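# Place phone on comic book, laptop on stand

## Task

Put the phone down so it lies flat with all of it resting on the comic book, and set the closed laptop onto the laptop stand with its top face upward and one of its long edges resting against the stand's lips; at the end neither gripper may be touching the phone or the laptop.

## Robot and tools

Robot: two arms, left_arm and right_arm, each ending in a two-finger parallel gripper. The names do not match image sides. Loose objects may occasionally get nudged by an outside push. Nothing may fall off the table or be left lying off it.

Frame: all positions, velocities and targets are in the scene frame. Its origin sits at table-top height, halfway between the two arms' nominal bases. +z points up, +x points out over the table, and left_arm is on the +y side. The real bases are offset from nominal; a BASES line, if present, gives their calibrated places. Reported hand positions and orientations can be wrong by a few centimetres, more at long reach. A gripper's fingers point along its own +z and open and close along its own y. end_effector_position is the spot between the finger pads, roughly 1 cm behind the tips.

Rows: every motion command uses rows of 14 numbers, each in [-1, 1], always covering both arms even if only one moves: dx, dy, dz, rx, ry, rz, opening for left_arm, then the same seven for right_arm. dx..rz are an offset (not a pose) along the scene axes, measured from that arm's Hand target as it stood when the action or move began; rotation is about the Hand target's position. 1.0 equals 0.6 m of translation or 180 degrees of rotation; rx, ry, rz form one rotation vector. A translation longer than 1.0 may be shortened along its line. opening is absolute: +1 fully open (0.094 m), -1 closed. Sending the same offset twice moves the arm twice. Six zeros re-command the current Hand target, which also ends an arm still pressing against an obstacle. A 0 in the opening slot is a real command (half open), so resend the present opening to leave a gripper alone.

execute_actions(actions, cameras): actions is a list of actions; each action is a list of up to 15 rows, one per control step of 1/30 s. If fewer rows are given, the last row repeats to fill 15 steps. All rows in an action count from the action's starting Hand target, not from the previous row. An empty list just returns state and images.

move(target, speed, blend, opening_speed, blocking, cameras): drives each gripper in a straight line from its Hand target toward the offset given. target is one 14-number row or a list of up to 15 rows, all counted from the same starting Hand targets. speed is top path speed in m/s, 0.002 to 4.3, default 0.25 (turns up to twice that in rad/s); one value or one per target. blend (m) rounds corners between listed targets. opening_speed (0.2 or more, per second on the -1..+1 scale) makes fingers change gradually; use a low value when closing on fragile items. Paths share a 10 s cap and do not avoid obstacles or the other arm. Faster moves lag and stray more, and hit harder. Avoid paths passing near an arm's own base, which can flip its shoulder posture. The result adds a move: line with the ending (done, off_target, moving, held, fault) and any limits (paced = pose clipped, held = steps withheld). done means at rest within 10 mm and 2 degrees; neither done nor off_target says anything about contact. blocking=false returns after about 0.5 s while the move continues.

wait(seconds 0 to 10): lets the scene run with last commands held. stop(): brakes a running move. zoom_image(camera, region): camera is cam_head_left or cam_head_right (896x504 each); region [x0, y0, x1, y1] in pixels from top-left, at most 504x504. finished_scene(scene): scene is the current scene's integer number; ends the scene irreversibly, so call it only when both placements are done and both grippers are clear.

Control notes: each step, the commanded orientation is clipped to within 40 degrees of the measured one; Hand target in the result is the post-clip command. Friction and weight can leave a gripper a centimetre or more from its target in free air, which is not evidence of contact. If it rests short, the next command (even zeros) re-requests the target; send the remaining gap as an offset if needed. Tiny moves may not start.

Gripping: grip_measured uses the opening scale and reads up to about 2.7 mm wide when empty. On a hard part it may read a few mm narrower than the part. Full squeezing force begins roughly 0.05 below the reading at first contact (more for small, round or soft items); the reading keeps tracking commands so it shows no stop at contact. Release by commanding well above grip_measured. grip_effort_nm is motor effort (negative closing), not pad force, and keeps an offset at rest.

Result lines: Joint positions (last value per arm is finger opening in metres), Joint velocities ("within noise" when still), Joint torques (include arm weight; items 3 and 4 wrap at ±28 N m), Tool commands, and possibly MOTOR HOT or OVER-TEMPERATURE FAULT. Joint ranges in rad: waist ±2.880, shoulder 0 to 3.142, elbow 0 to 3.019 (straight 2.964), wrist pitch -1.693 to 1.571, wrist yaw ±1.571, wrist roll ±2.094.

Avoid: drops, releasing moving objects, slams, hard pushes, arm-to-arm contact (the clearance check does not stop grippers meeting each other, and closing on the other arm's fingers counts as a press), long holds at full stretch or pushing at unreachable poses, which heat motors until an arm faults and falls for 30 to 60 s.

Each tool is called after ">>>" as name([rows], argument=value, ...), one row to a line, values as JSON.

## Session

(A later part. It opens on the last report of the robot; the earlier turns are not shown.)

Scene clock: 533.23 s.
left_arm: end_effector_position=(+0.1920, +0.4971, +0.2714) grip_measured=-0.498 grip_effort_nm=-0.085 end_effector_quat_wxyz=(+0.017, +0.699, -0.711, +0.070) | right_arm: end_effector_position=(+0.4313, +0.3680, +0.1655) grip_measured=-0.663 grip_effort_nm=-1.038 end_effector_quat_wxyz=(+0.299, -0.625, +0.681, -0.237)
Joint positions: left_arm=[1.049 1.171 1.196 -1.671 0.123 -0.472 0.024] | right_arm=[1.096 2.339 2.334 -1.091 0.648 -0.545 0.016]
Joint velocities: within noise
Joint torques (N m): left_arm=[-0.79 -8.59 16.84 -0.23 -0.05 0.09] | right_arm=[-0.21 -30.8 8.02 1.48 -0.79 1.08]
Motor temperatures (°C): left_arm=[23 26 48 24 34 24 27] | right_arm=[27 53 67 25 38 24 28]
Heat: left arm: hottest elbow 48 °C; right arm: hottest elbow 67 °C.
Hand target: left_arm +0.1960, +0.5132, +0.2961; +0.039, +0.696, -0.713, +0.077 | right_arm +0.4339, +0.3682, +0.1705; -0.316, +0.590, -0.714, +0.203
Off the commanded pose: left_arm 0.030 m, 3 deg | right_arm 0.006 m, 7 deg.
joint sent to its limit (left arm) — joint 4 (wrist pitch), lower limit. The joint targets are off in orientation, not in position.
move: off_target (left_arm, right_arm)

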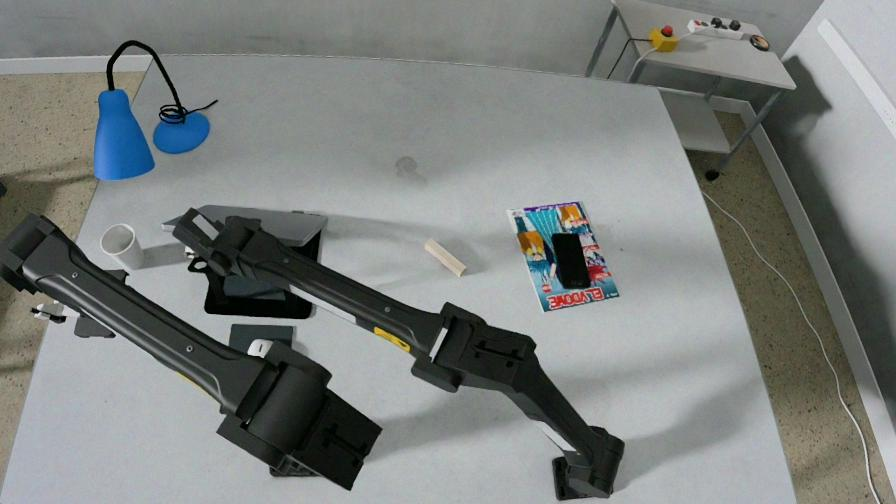

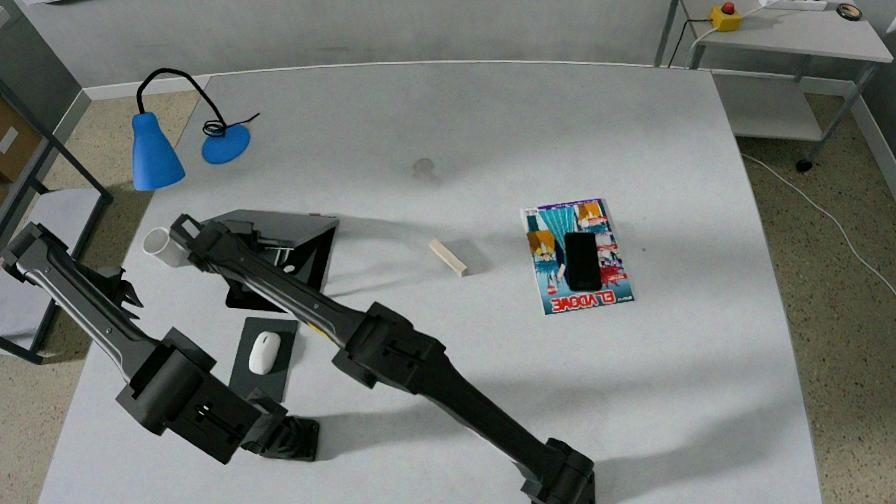

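>>> move([
  [0,0,0,0,0,0,-0.5,0,0,0,0.0,0.0,0,-0.3],
  [0,0,0,0,0,0,-0.5,0,0,0,0.0,0.0,0,-0.3],
  [0,0,0,0,0,0,-0.5,-0.14,0,0.09,0.0,0.0,0,-0.3],
], speed=0.05, opening_speed=0.3)

>>> zoom_image(camera="cam_head_left", region=[160, 120, 360, 320])

>>> zoom_image(camera="cam_head_right", region=[180, 120, 380, 320])

Scene clock: 543.93 s.
left_arm: end_effector_position=(+0.1920, +0.4971, +0.2714) grip_measured=-0.498 grip_effort_nm=-0.085 end_effector_quat_wxyz=(+0.017, +0.699, -0.711, +0.070) | right_arm: end_effector_position=(+0.3592, +0.3697, +0.2134) grip_measured=-0.301 grip_effort_nm=0.046 end_effector_quat_wxyz=(+0.313, -0.590, +0.715, -0.206)
Joint positions: left_arm=[1.049 1.171 1.196 -1.671 0.123 -0.472 0.024] | right_arm=[1.182 2.225 2.264 -1.181 0.659 -0.341 0.033]
Joint velocities: within noise
Joint torques (N m): left_arm=[0.38 -8.53 16.94 -0.1 -0.01 0.11] | right_arm=[1.2 -29.86 8.23 0.35 0.43 0.26]
Motor temperatures (°C): left_arm=[23 26 48 24 34 24 27] | right_arm=[27 54 62 25 36 24 28]
Heat: left arm: hottest elbow 48 °C; right arm: hottest elbow 62 °C.
Hand target: left_arm +0.1960, +0.5132, +0.2961; +0.039, +0.696, -0.713, +0.077 | right_arm +0.3499, +0.3682, +0.2245; +0.316, -0.590, +0.714, -0.203
Off the commanded pose: left_arm 0.030 m, 3 deg | right_arm 0.015 m, 0 deg.
joint sent to its limit (left arm) — joint 4 (wrist pitch), lower limit. The joint targets are off in orientation, not in position.
move: off_target (left_arm, right_arm)

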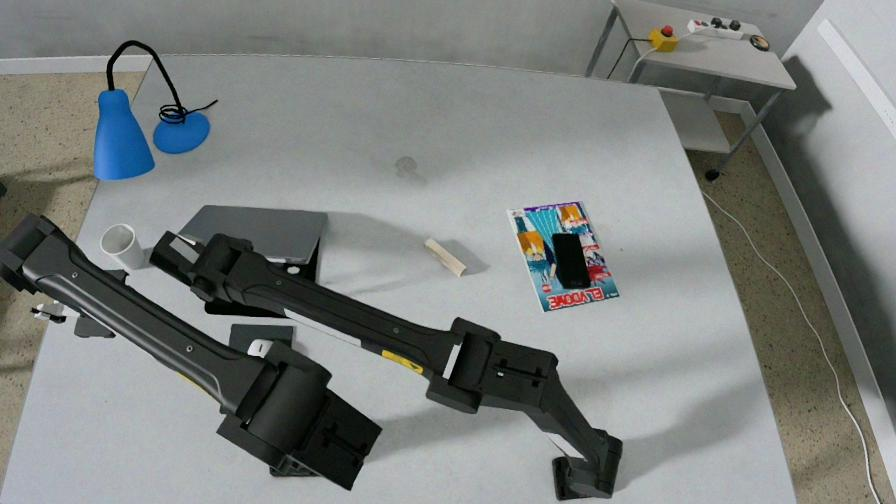

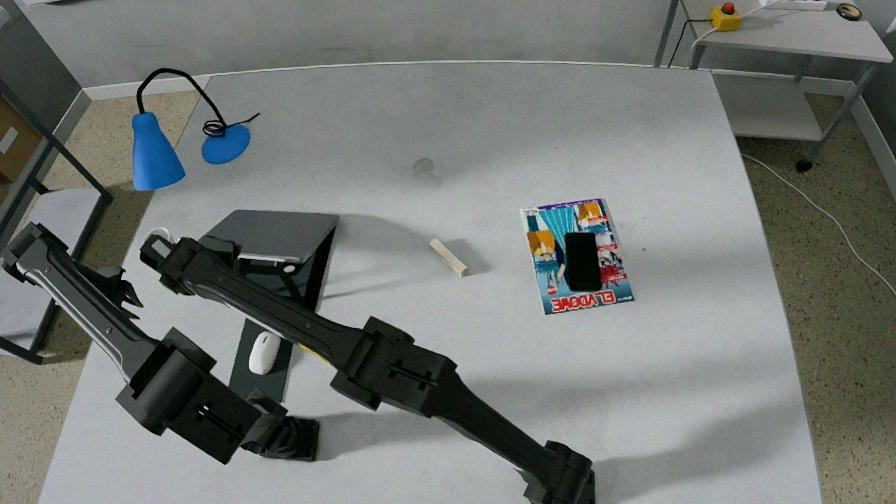

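Scaled by 2.520.

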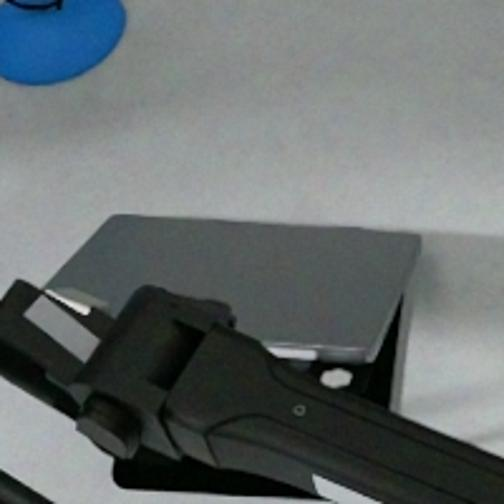

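Scaled by 2.520.

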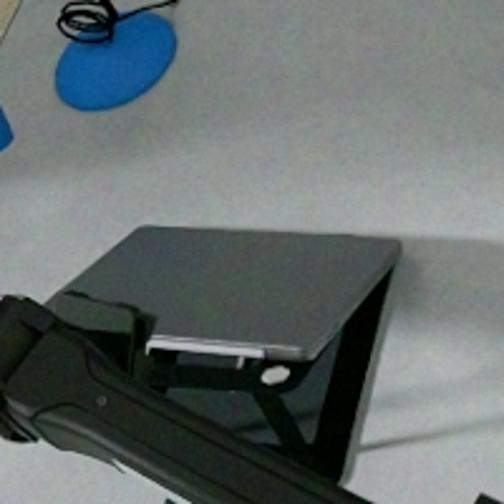

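>>> move([
  [0,0,0,0,0,0,-0.5,-0.12,0,0.1,0.0,0.0,0,-0.3],
  [0,0,0,0,0,0,-0.5,-0.25,-0.6,0.2,0.0,0.0,0,-0.3],
], speed=0.2)

>>> zoom_image(camera="cam_head_left", region=[180, 170, 350, 340])

>>> zoom_image(camera="cam_head_right", region=[180, 170, 350, 340])

Scene clock: 548.50 s.
left_arm: end_effector_position=(+0.1920, +0.4971, +0.2714) grip_measured=-0.498 grip_effort_nm=-0.085 end_effector_quat_wxyz=(+0.017, +0.699, -0.711, +0.070) | right_arm: end_effector_position=(+0.2544, +0.2893, +0.2917) grip_measured=-0.301 grip_effort_nm=0.042 end_effector_quat_wxyz=(+0.298, -0.600, +0.711, -0.214)
Joint positions: left_arm=[1.049 1.171 1.196 -1.671 0.123 -0.472 0.024] | right_arm=[1.291 1.9 1.955 -1.314 0.696 -0.218 0.033]
Joint velocities: within noise
Joint torques (N m): left_arm=[-0.32 -7.71 17.02 -0.32 -0.04 0.09] | right_arm=[0.5 -20.48 11.32 0.43 0.37 0.2]
Motor temperatures (°C): left_arm=[23 26 48 24 34 24 27] | right_arm=[27 53 60 25 35 24 27]
Heat: left arm: hottest elbow 48 °C; right arm: hottest elbow 60 °C.
Hand target: left_arm +0.1960, +0.5132, +0.2961; +0.039, +0.696, -0.713, +0.077 | right_arm +0.2571, +0.2992, +0.2884; +0.298, -0.600, +0.711, -0.214 (not the last commanded pose)
Off the commanded pose: left_arm 0.030 m, 3 deg | right_arm 0.291 m, 3 deg.
joint sent to its limit (left arm) — joint 4 (wrist pitch), lower limit.
move: held (right_arm; a check stopped the path), off_target (left_arm); path passed 1 of 2 targets; limits=held
pose unreachable (right arm): on one or more control steps of this call, first in action 0 (counted from 0), this arm could not follow its commanded pose, so it was not sent that pose on those steps. It may still have moved: this result reports where it is.
cause: moving toward the commanded pose would bring a part of the arm too close to another arm (this arm's wrist (the part past joint 4) and the left arm's forearm (the part past joint 3), along the way the arms are being sent, or toward where that arm still pushes).

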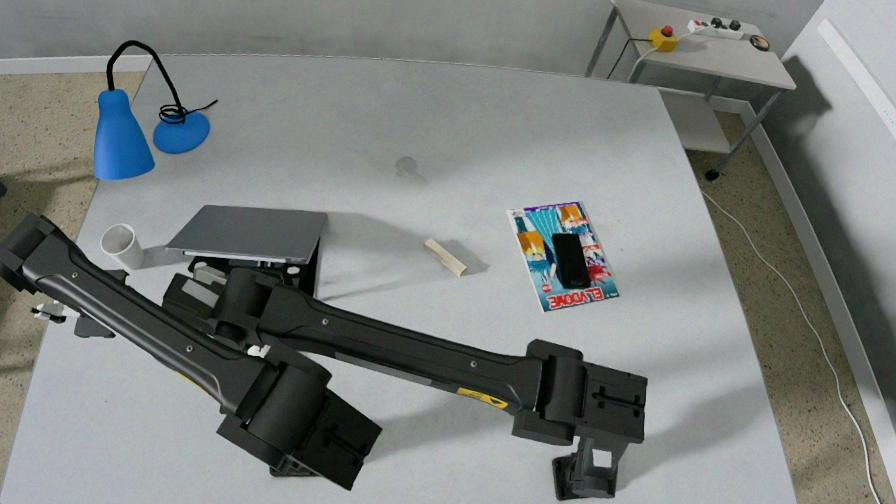

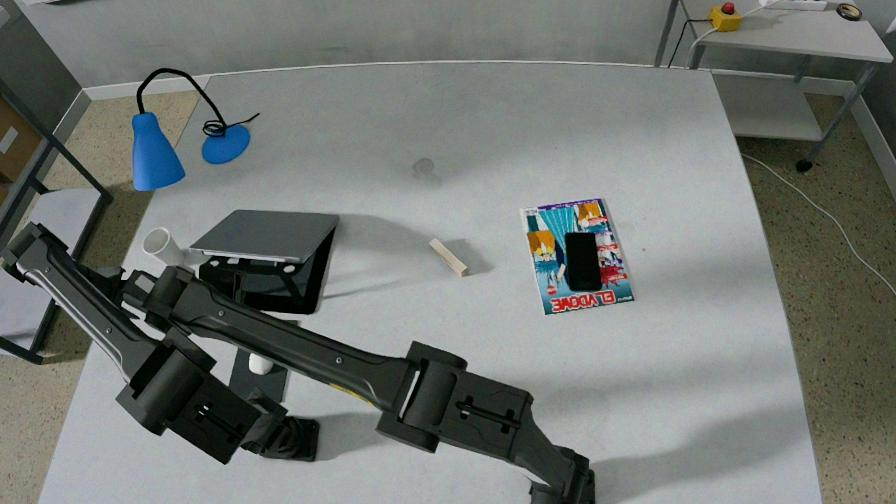

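Scaled by 2.965.

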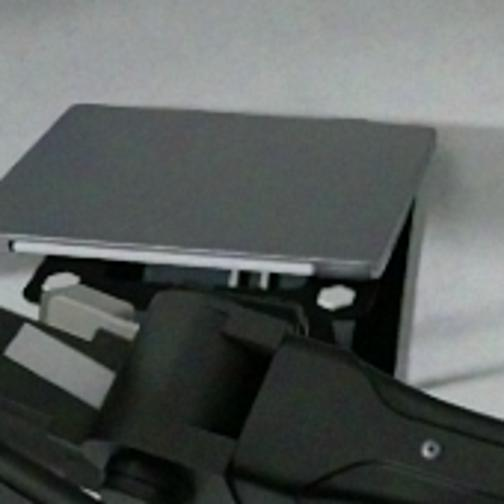

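Scaled by 2.965.

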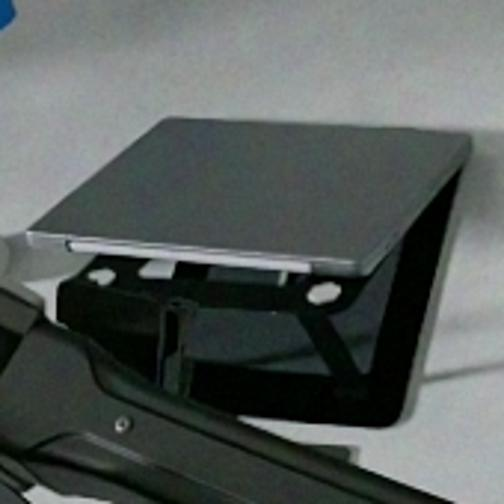

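>>> move([
  [0,0,0,0,0,0,-0.5,0.15,-0.1,0.1,0.0,0.0,0,-0.3],
  [0,0,0,0,0,0,-0.5,0.15,-0.6,0.1,0.0,0.0,0.2,-0.3],
], speed=0.3)

>>> zoom_image(camera="cam_head_left", region=[230, 180, 340, 290])

>>> zoom_image(camera="cam_head_right", region=[250, 190, 360, 300])

>>> zoom_image(camera="cam_head_right", region=[170, 190, 350, 330])

Scene clock: 560.73 s.
left_arm: end_effector_position=(+0.1920, +0.4971, +0.2714) grip_measured=-0.498 grip_effort_nm=-0.085 end_effector_quat_wxyz=(+0.017, +0.699, -0.711, +0.070) | right_arm: end_effector_position=(+0.3437, -0.0568, +0.3530) grip_measured=-0.301 grip_effort_nm=0.042 end_effector_quat_wxyz=(-0.349, +0.791, -0.490, +0.108)
Joint positions: left_arm=[1.049 1.171 1.196 -1.671 0.123 -0.472 0.024] | right_arm=[0.55 1.082 1.179 -0.926 -0.11 -1.434 0.033]
Joint velocities: within noise
Joint torques (N m): left_arm=[-0.26 -8.47 16.9 -0.2 -0.01 0.08] | right_arm=[-0.44 -9.35 8.35 1.69 -0.15 0.11]
Motor temperatures (°C): left_arm=[23 26 48 24 33 24 27] | right_arm=[27 51 58 25 34 24 27]
Heat: left arm: hottest elbow 48 °C; right arm: hottest elbow 58 °C.
Hand target: left_arm +0.1960, +0.5132, +0.2961; +0.039, +0.696, -0.713, +0.077 | right_arm +0.3472, -0.0608, +0.3485; -0.350, +0.790, -0.491, +0.111
Off the commanded pose: left_arm 0.030 m, 3 deg | right_arm 0.007 m, 0 deg.
joint sent to its limit (left arm) — joint 4 (wrist pitch), lower limit. The joint targets are off in orientation, not in position.
move: off_target (left_arm)

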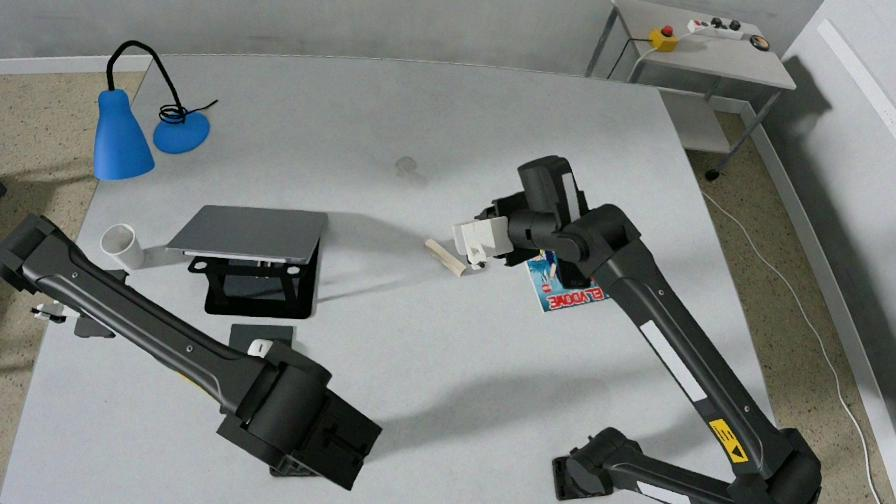

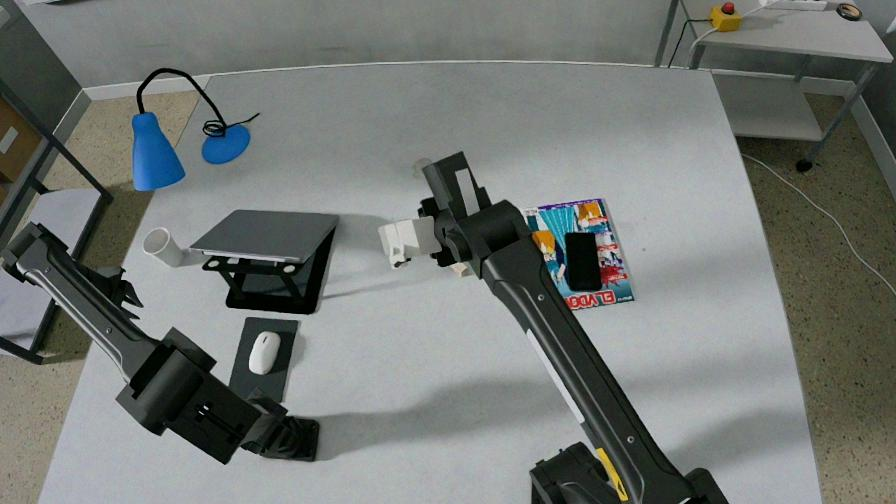

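Scaled by 4.582.

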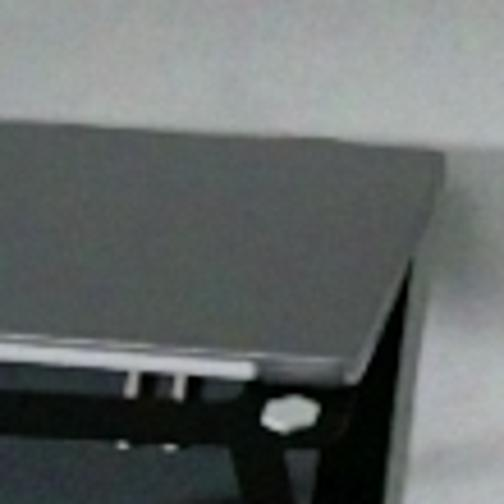

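Scaled by 4.582.

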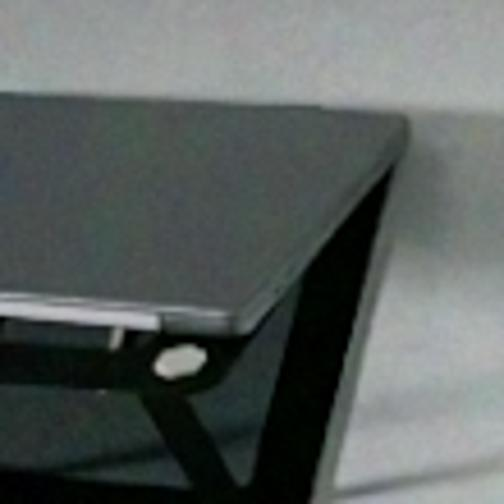

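Scaled by 2.800.

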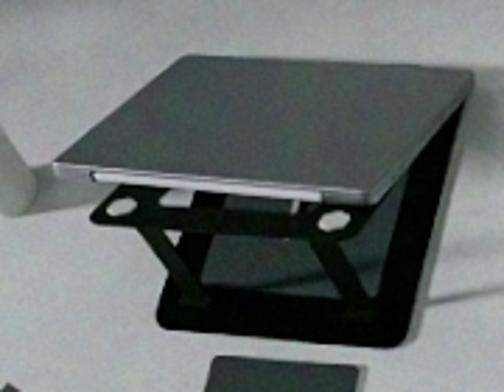

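>>> move([
  [0.19,-0.238,-0.02,0,0,-0.5,-1,0,0,0,0,0,0,-0.3],
  [0.19,-0.238,-0.225,0,0,-0.5,-1,0,0,0,0,0,0,-0.3],
], speed=0.2)

>>> zoom_image(camera="cam_head_right", region=[170, 190, 350, 330])

Scene clock: 571.70 s.
left_arm: end_effector_position=(+0.3083, +0.3738, +0.1659) grip_measured=-0.981 grip_effort_nm=-0.994 end_effector_quat_wxyz=(-0.080, +0.001, +0.996, -0.028) | right_arm: end_effector_position=(+0.3436, -0.0567, +0.3530) grip_measured=-0.301 grip_effort_nm=0.042 end_effector_quat_wxyz=(-0.349, +0.792, -0.490, +0.108)
Joint positions: left_arm=[0.404 1.287 1.009 -1.461 -0.017 0.433 0.001] | right_arm=[0.55 1.082 1.179 -0.926 -0.11 -1.435 0.033]
Joint velocities: within noise
Joint torques (N m): left_arm=[-1.79 -9.58 9.13 0.38 -0.13 0.1] | right_arm=[-0.44 -9.41 8.31 1.72 -0.14 0.13]
Motor temperatures (°C): left_arm=[23 26 47 24 33 24 27] | right_arm=[27 48 54 25 33 24 27]
Heat: left arm: hottest elbow 47 °C; right arm: hottest elbow 54 °C.
Hand target: left_arm +0.3099, +0.3704, +0.1611; -0.082, +0.012, +0.996, -0.027 | right_arm +0.3471, -0.0608, +0.3485; -0.350, +0.790, -0.491, +0.111
Off the commanded pose: left_arm 0.006 m, 1 deg | right_arm 0.007 m, 0 deg.
move: done

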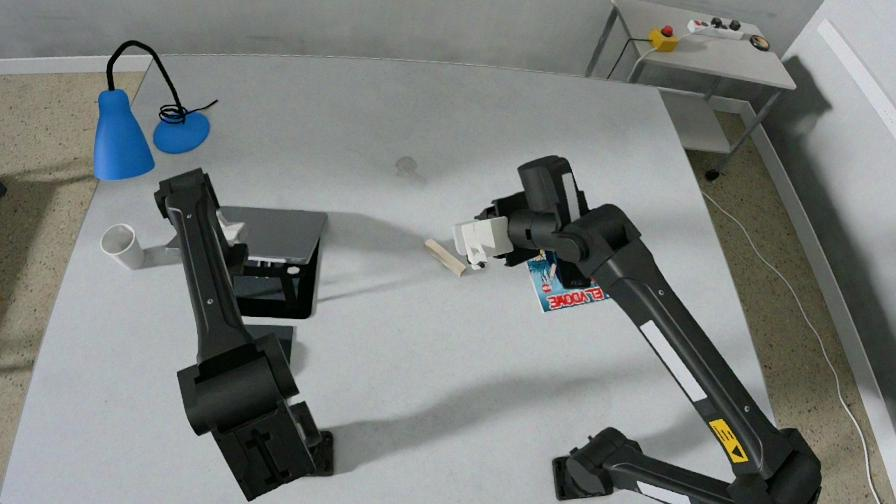

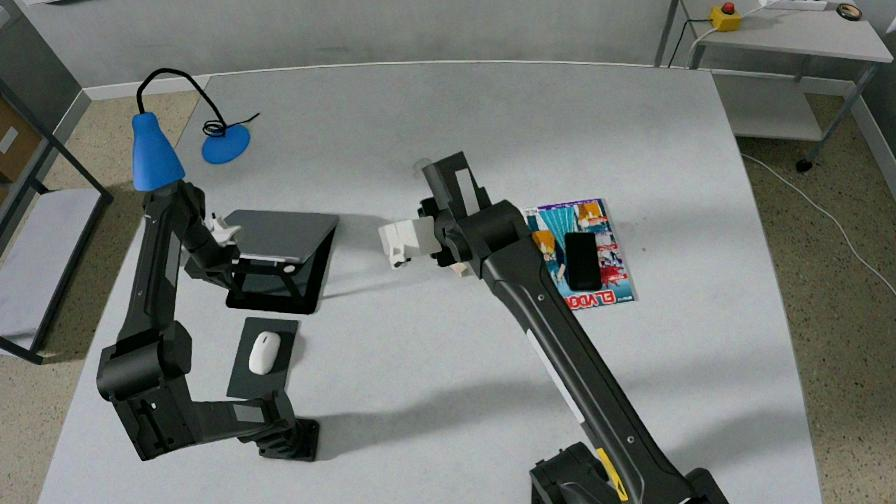

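Scaled by 2.800.

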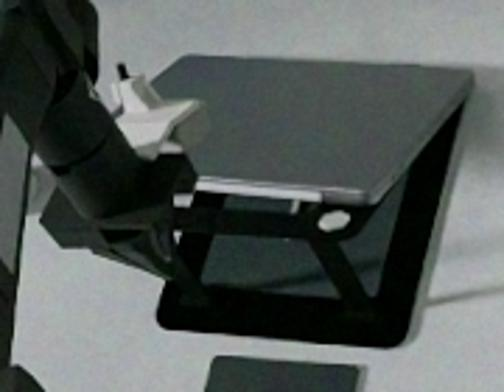

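>>> move(target=[0.12,0.02,0.0,0,0,0,-1,0,0,0,0,0,0,-0.3], speed=0.05)

>>> zoom_image(camera="cam_head_right", region=[170, 190, 350, 330])

>>> zoom_image(camera="cam_head_left", region=[230, 180, 340, 290])

Scene clock: 575.80 s.
left_arm: end_effector_position=(+0.3406, +0.3749, +0.1463) grip_measured=-0.981 grip_effort_nm=-0.989 end_effector_quat_wxyz=(-0.122, +0.006, +0.992, -0.044) | right_arm: end_effector_position=(+0.3436, -0.0567, +0.3530) grip_measured=-0.301 grip_effort_nm=0.042 end_effector_quat_wxyz=(-0.349, +0.792, -0.490, +0.108)
Joint positions: left_arm=[0.368 1.443 1.093 -1.48 -0.015 0.407 0.001] | right_arm=[0.55 1.082 1.179 -0.926 -0.11 -1.435 0.033]
Joint velocities: within noise
Joint torques (N m): left_arm=[-3.37 -9.93 17.25 0.81 0.19 -0.11] | right_arm=[-0.5 -9.35 8.32 1.7 -0.13 0.13]
Motor temperatures (°C): left_arm=[23 26 46 24 33 24 27] | right_arm=[27 47 53 25 33 24 27]
Heat: left arm: hottest elbow 46 °C; right arm: hottest elbow 53 °C.
Hand target: left_arm +0.3819, +0.3825, +0.1610; -0.082, +0.011, +0.996, -0.027 | right_arm +0.3471, -0.0608, +0.3485; -0.350, +0.790, -0.491, +0.111
Off the commanded pose: left_arm 0.045 m, 5 deg | right_arm 0.007 m, 0 deg.
move: off_target (left_arm)

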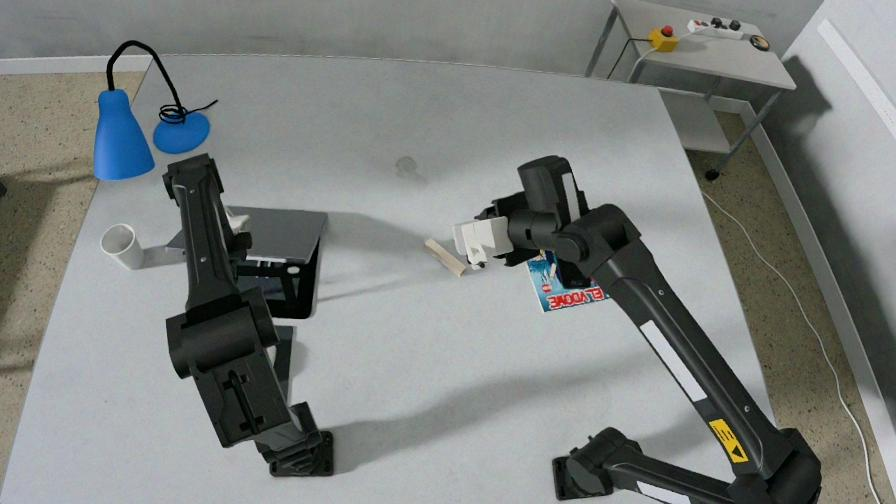

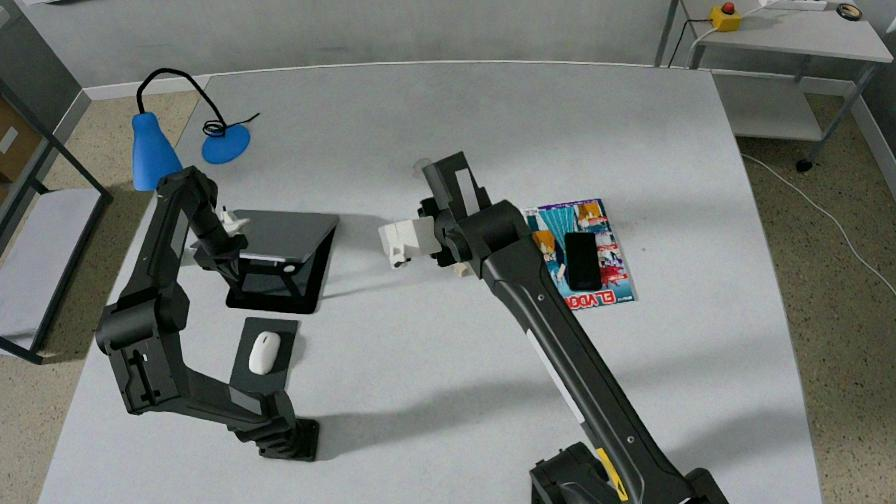

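Scaled by 2.800.

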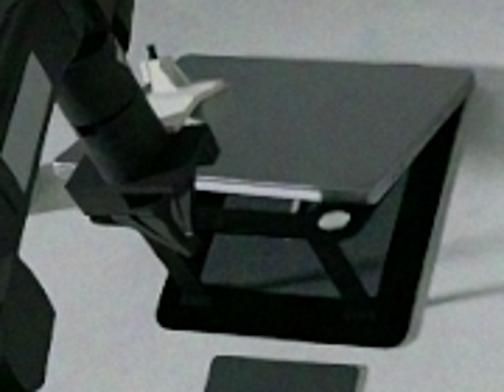

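Scaled by 4.582.

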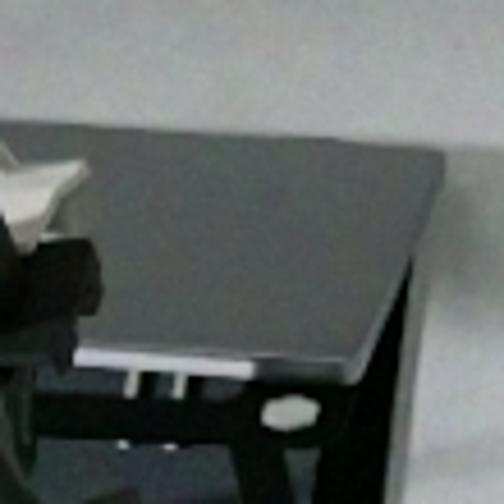

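>>> move([
  [-0.1,0,0.03,0,0,0,-1,0,0,0,0,0,0,-0.3],
  [-0.08,0,0.07,0,0,0,-1,0,0,0,0,0,0,-0.3],
  [0.05,0,0.07,0,0,0,-1,0,0,0,0,0,0,-0.3],
], speed=0.06)

>>> zoom_image(camera="cam_head_right", region=[170, 190, 350, 330])

>>> zoom_image(camera="cam_head_left", region=[230, 180, 340, 290])

Scene clock: 582.60 s.
left_arm: end_effector_position=(+0.3906, +0.3808, +0.1845) grip_measured=-0.981 grip_effort_nm=-0.989 end_effector_quat_wxyz=(-0.103, +0.009, +0.994, -0.035) | right_arm: end_effector_position=(+0.3436, -0.0567, +0.3530) grip_measured=-0.301 grip_effort_nm=0.042 end_effector_quat_wxyz=(-0.349, +0.792, -0.490, +0.108)
Joint positions: left_arm=[0.335 1.51 1.277 -1.555 -0.01 0.381 0.001] | right_arm=[0.55 1.082 1.179 -0.926 -0.11 -1.436 0.033]
Joint velocities: within noise
Joint torques (N m): left_arm=[-2.08 -13.04 16.1 -0.58 0.11 -0.04] | right_arm=[-0.38 -9.41 8.35 1.72 -0.13 0.13]
Motor temperatures (°C): left_arm=[23 26 46 24 33 24 28] | right_arm=[27 45 51 25 33 24 26]
Heat: left arm: hottest elbow 46 °C; right arm: hottest elbow 51 °C.
Hand target: left_arm +0.4119, +0.3824, +0.2030; -0.082, +0.012, +0.996, -0.027 | right_arm +0.3471, -0.0608, +0.3485; -0.350, +0.790, -0.491, +0.111
Off the commanded pose: left_arm 0.028 m, 3 deg | right_arm 0.007 m, 0 deg.
move: off_target (left_arm)

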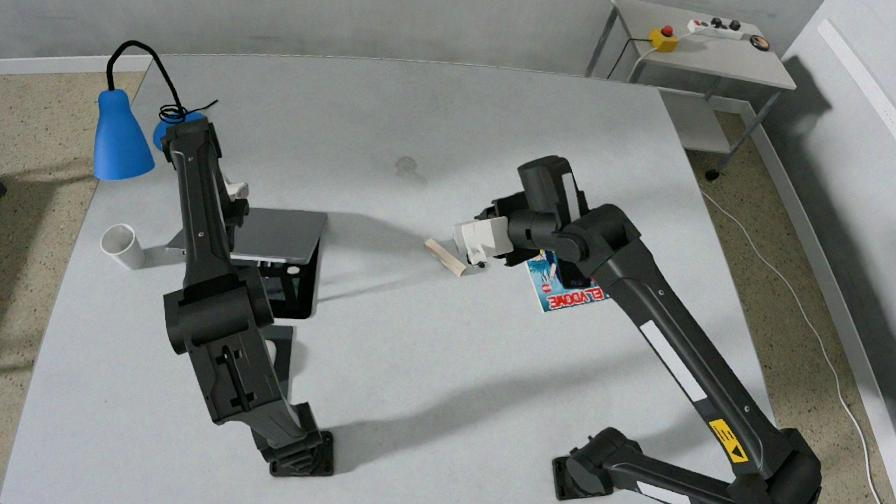

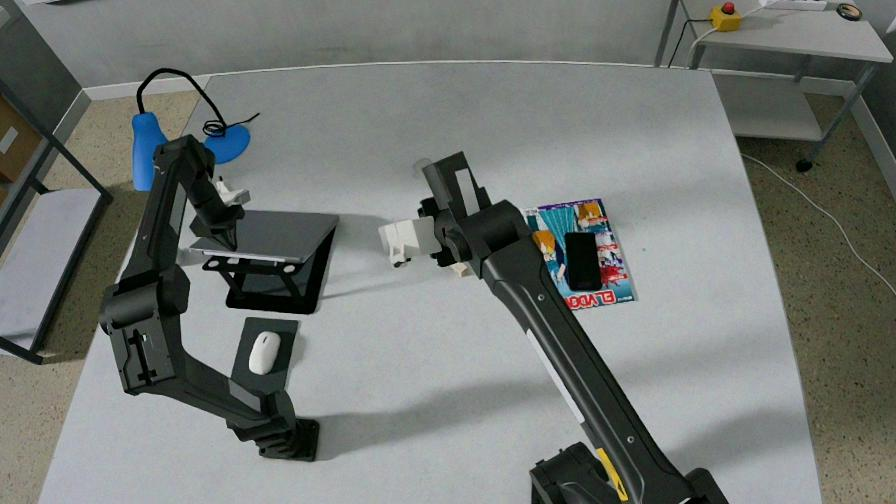

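Scaled by 2.800.

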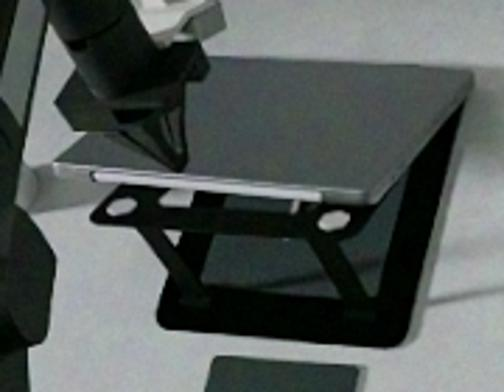

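Scaled by 4.582.

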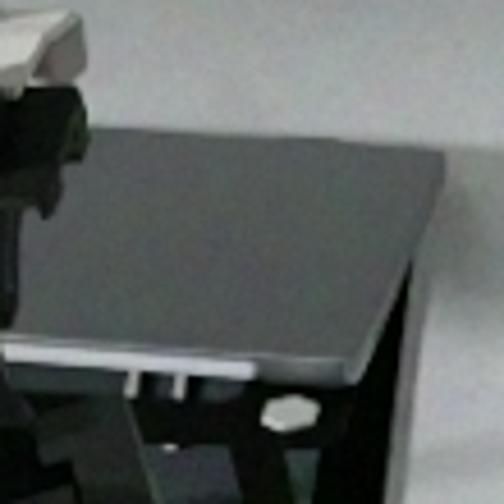

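>>> move([
  [0,0,0.05,0,0,0,-1,0,0,0,0,0,0,-0.3],
  [-0.15,0,0.03,0,0,0,-1,0,0,0,0,0,0,-0.3],
  [-0.15,0,-0.025,0,0,0,-1,0,0,0,0,0,0,-0.3],
  [0.02,0.02,-0.01,0,0,0,-1,0,0,0,0,0,0,-0.3],
], speed=0.06)

>>> zoom_image(camera="cam_head_right", region=[170, 190, 350, 330])

>>> zoom_image(camera="cam_head_left", region=[230, 180, 340, 290])

Scene clock: 591.60 s.
left_arm: end_effector_position=(+0.4023, +0.3927, +0.1790) grip_measured=-0.981 grip_effort_nm=-0.989 end_effector_quat_wxyz=(-0.102, +0.009, +0.994, -0.035) | right_arm: end_effector_position=(+0.3436, -0.0567, +0.3530) grip_measured=-0.301 grip_effort_nm=0.042 end_effector_quat_wxyz=(-0.349, +0.792, -0.490, +0.108)
Joint positions: left_arm=[0.351 1.552 1.31 -1.545 -0.013 0.396 0.001] | right_arm=[0.55 1.082 1.179 -0.926 -0.11 -1.436 0.033]
Joint velocities: within noise
Joint torques (N m): left_arm=[-2.43 -13.33 15.83 -0.68 0.11 -0.1] | right_arm=[-0.32 -9.35 8.35 1.68 -0.14 0.13]
Motor temperatures (°C): left_arm=[23 26 45 24 32 24 28] | right_arm=[27 44 49 25 32 24 26]
Heat: left arm: hottest elbow 45 °C; right arm: hottest elbow 49 °C.
Hand target: left_arm +0.4239, +0.3944, +0.1970; -0.082, +0.012, +0.996, -0.027 | right_arm +0.3471, -0.0608, +0.3485; -0.350, +0.790, -0.491, +0.111
Off the commanded pose: left_arm 0.028 m, 2 deg | right_arm 0.007 m, 0 deg.
move: off_target (left_arm)

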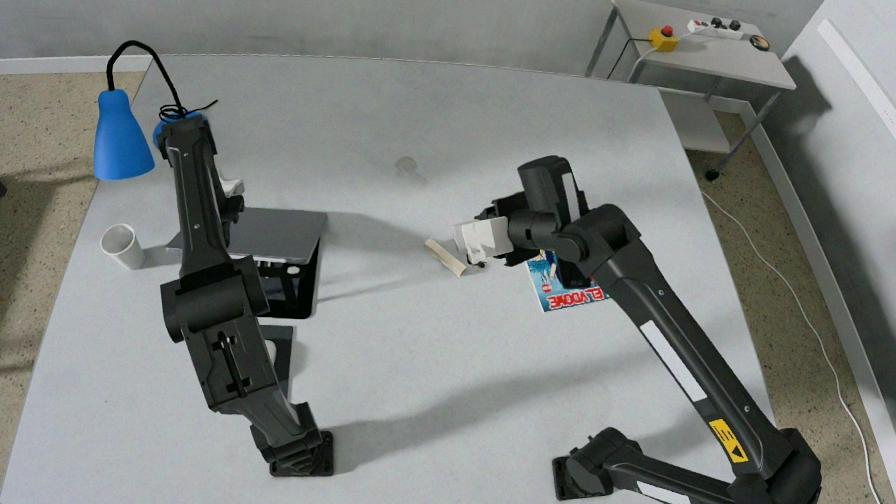

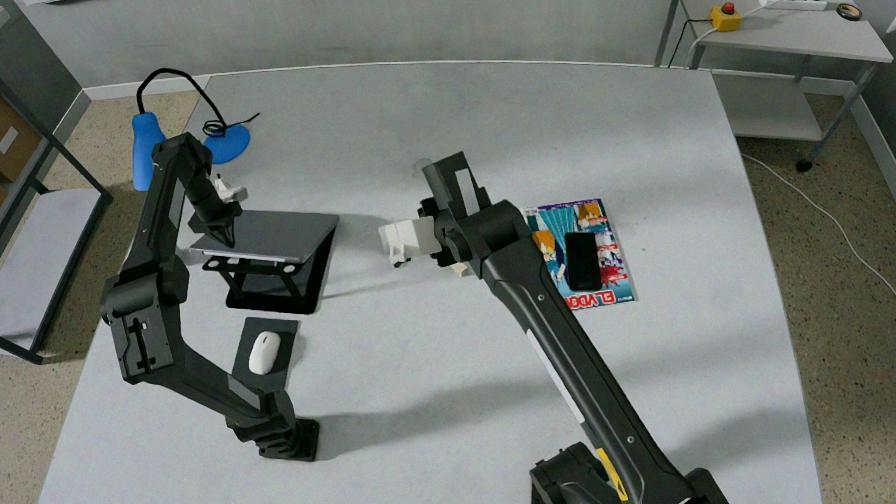

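Scaled by 2.800.

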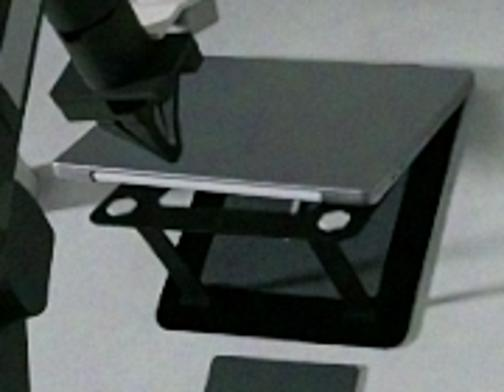

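Scaled by 4.582.

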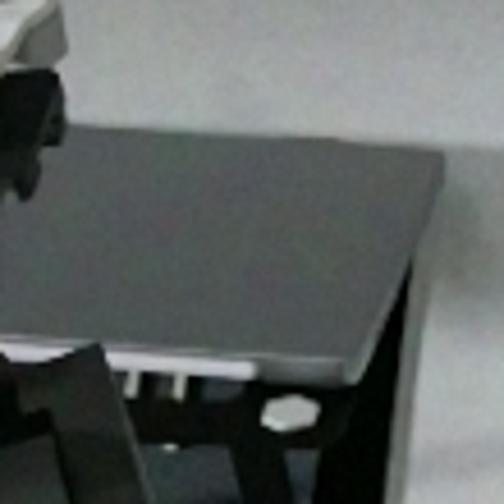

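>>> move([
  [0,0,0.05,0,0,0,-1,0,0,0,0,0,0,-0.3],
  [-0.16,0,0.03,0,0,0,-1,0,0,0,0,0,0,-0.3],
  [-0.16,0,-0.05,0,0,0,-1,0,0,0,0,0,0,-0.3],
  [-0.03,-0.03,-0.045,0,0,0,-1,0,0,0,0,0,0,-0.3],
], speed=0.06)

>>> zoom_image(camera="cam_head_right", region=[170, 190, 350, 330])

>>> zoom_image(camera="cam_head_left", region=[230, 180, 340, 290])

Scene clock: 599.40 s.
left_arm: end_effector_position=(+0.3818, +0.3708, +0.1554) grip_measured=-0.981 grip_effort_nm=-0.994 end_effector_quat_wxyz=(-0.109, +0.012, +0.993, -0.038) | right_arm: end_effector_position=(+0.3436, -0.0567, +0.3530) grip_measured=-0.301 grip_effort_nm=0.042 end_effector_quat_wxyz=(-0.349, +0.792, -0.490, +0.108)
Joint positions: left_arm=[0.319 1.511 1.197 -1.488 -0.006 0.372 0.001] | right_arm=[0.55 1.082 1.179 -0.926 -0.11 -1.436 0.033]
Joint velocities: within noise
Joint torques (N m): left_arm=[-2.08 -12.51 15.15 0.2 -0.01 -0.01] | right_arm=[-0.26 -9.29 8.31 1.73 -0.14 0.13]
Motor temperatures (°C): left_arm=[23 26 44 24 32 24 28] | right_arm=[27 42 48 25 32 24 26]
Heat: left arm: hottest elbow 44 °C; right arm: hottest elbow 48 °C.
Hand target: left_arm +0.4060, +0.3765, +0.1700; -0.082, +0.011, +0.996, -0.027 | right_arm +0.3471, -0.0608, +0.3485; -0.350, +0.790, -0.491, +0.111
Off the commanded pose: left_arm 0.029 m, 3 deg | right_arm 0.007 m, 0 deg.
move: off_target (left_arm)

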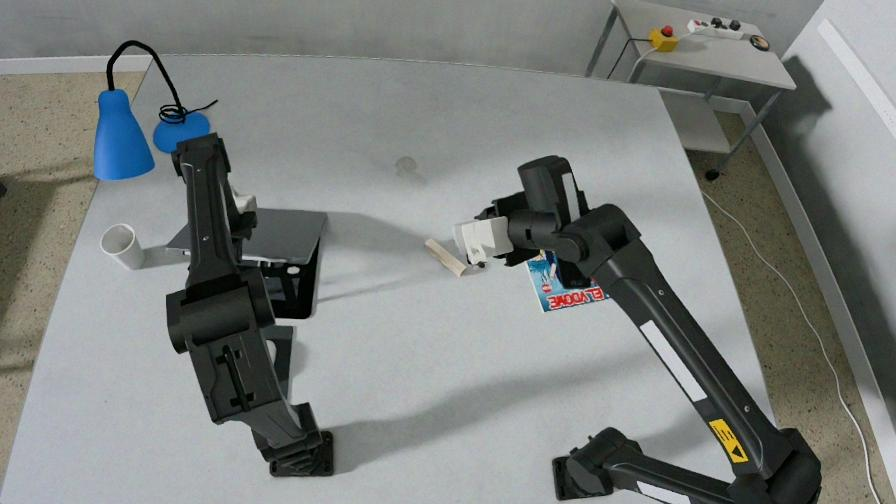

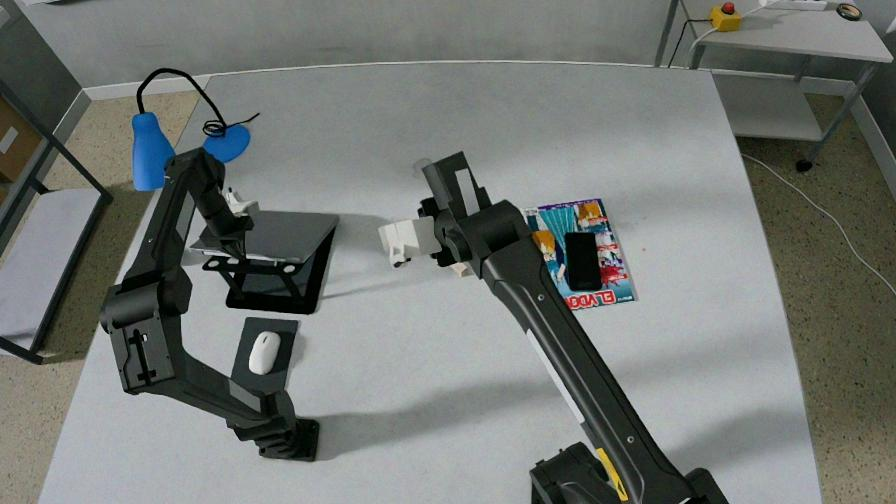

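Scaled by 2.800.

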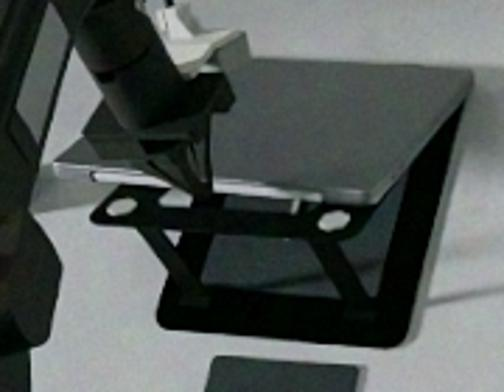

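Scaled by 4.582.

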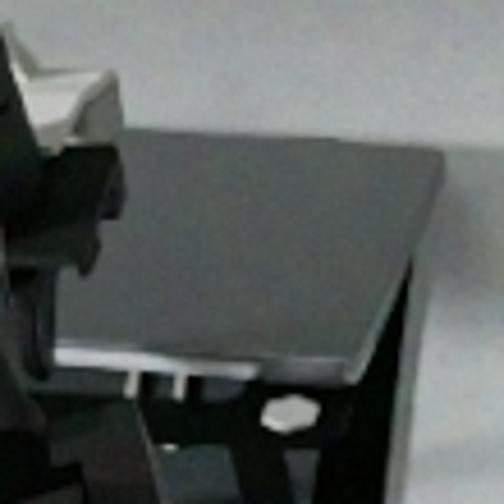

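>>> move(target=[0.05,0,0,0,0,0,-1,0,0,0,0,0,0,-0.3], speed=0.04)

>>> zoom_image(camera="cam_head_right", region=[170, 190, 350, 330])

>>> zoom_image(camera="cam_head_left", region=[230, 180, 340, 290])

Scene clock: 602.73 s.
left_arm: end_effector_position=(+0.4112, +0.3747, +0.1536) grip_measured=-0.981 grip_effort_nm=-0.989 end_effector_quat_wxyz=(-0.106, +0.009, +0.994, -0.035) | right_arm: end_effector_position=(+0.3436, -0.0567, +0.3530) grip_measured=-0.301 grip_effort_nm=0.046 end_effector_quat_wxyz=(-0.349, +0.792, -0.490, +0.108)
Joint positions: left_arm=[0.304 1.58 1.273 -1.488 -0.004 0.351 0.001] | right_arm=[0.55 1.082 1.179 -0.926 -0.11 -1.436 0.033]
Joint velocities: within noise
Joint torques (N m): left_arm=[-3.02 -13.57 15.8 -0.31 0.1 -0.07] | right_arm=[-0.38 -9.41 8.35 1.72 -0.14 0.13]
Motor temperatures (°C): left_arm=[23 26 44 24 32 24 28] | right_arm=[27 42 47 25 32 24 26]
Heat: left arm: hottest elbow 44 °C; right arm: hottest elbow 47 °C.
Hand target: left_arm +0.4360, +0.3764, +0.1700; -0.082, +0.012, +0.996, -0.027 | right_arm +0.3471, -0.0608, +0.3485; -0.350, +0.790, -0.491, +0.111
Off the commanded pose: left_arm 0.030 m, 3 deg | right_arm 0.007 m, 0 deg.
move: off_target (left_arm)

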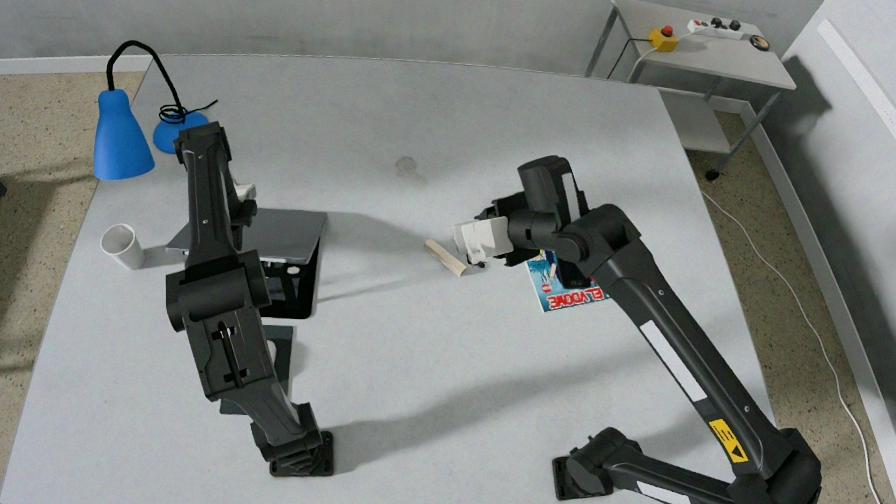

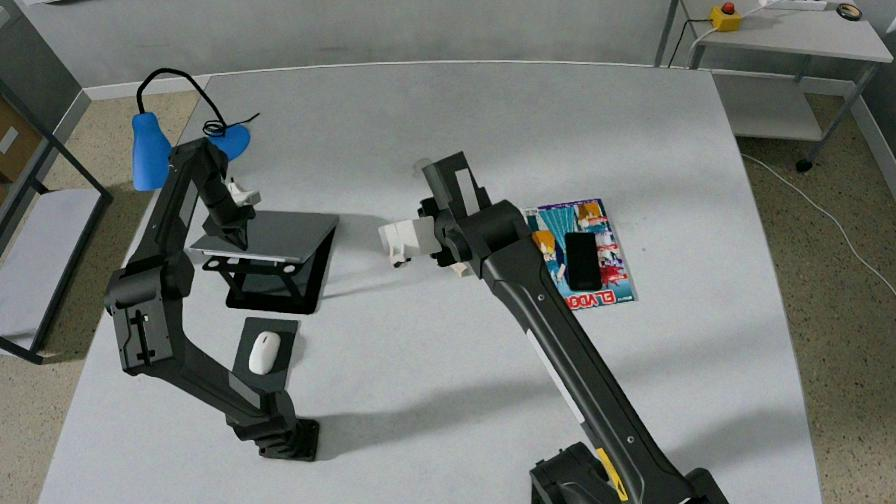

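Scaled by 2.800.

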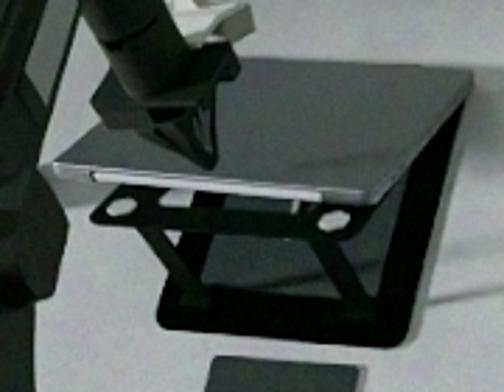

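Scaled by 4.582.

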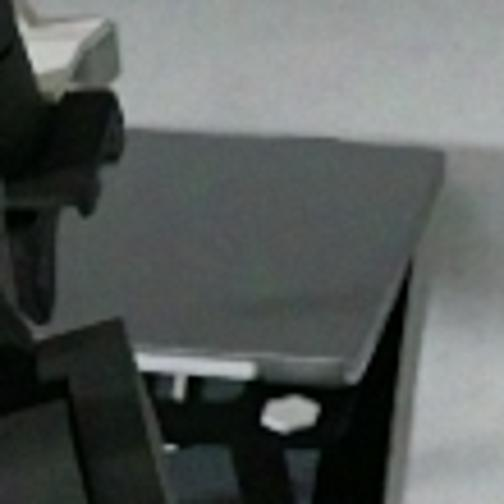

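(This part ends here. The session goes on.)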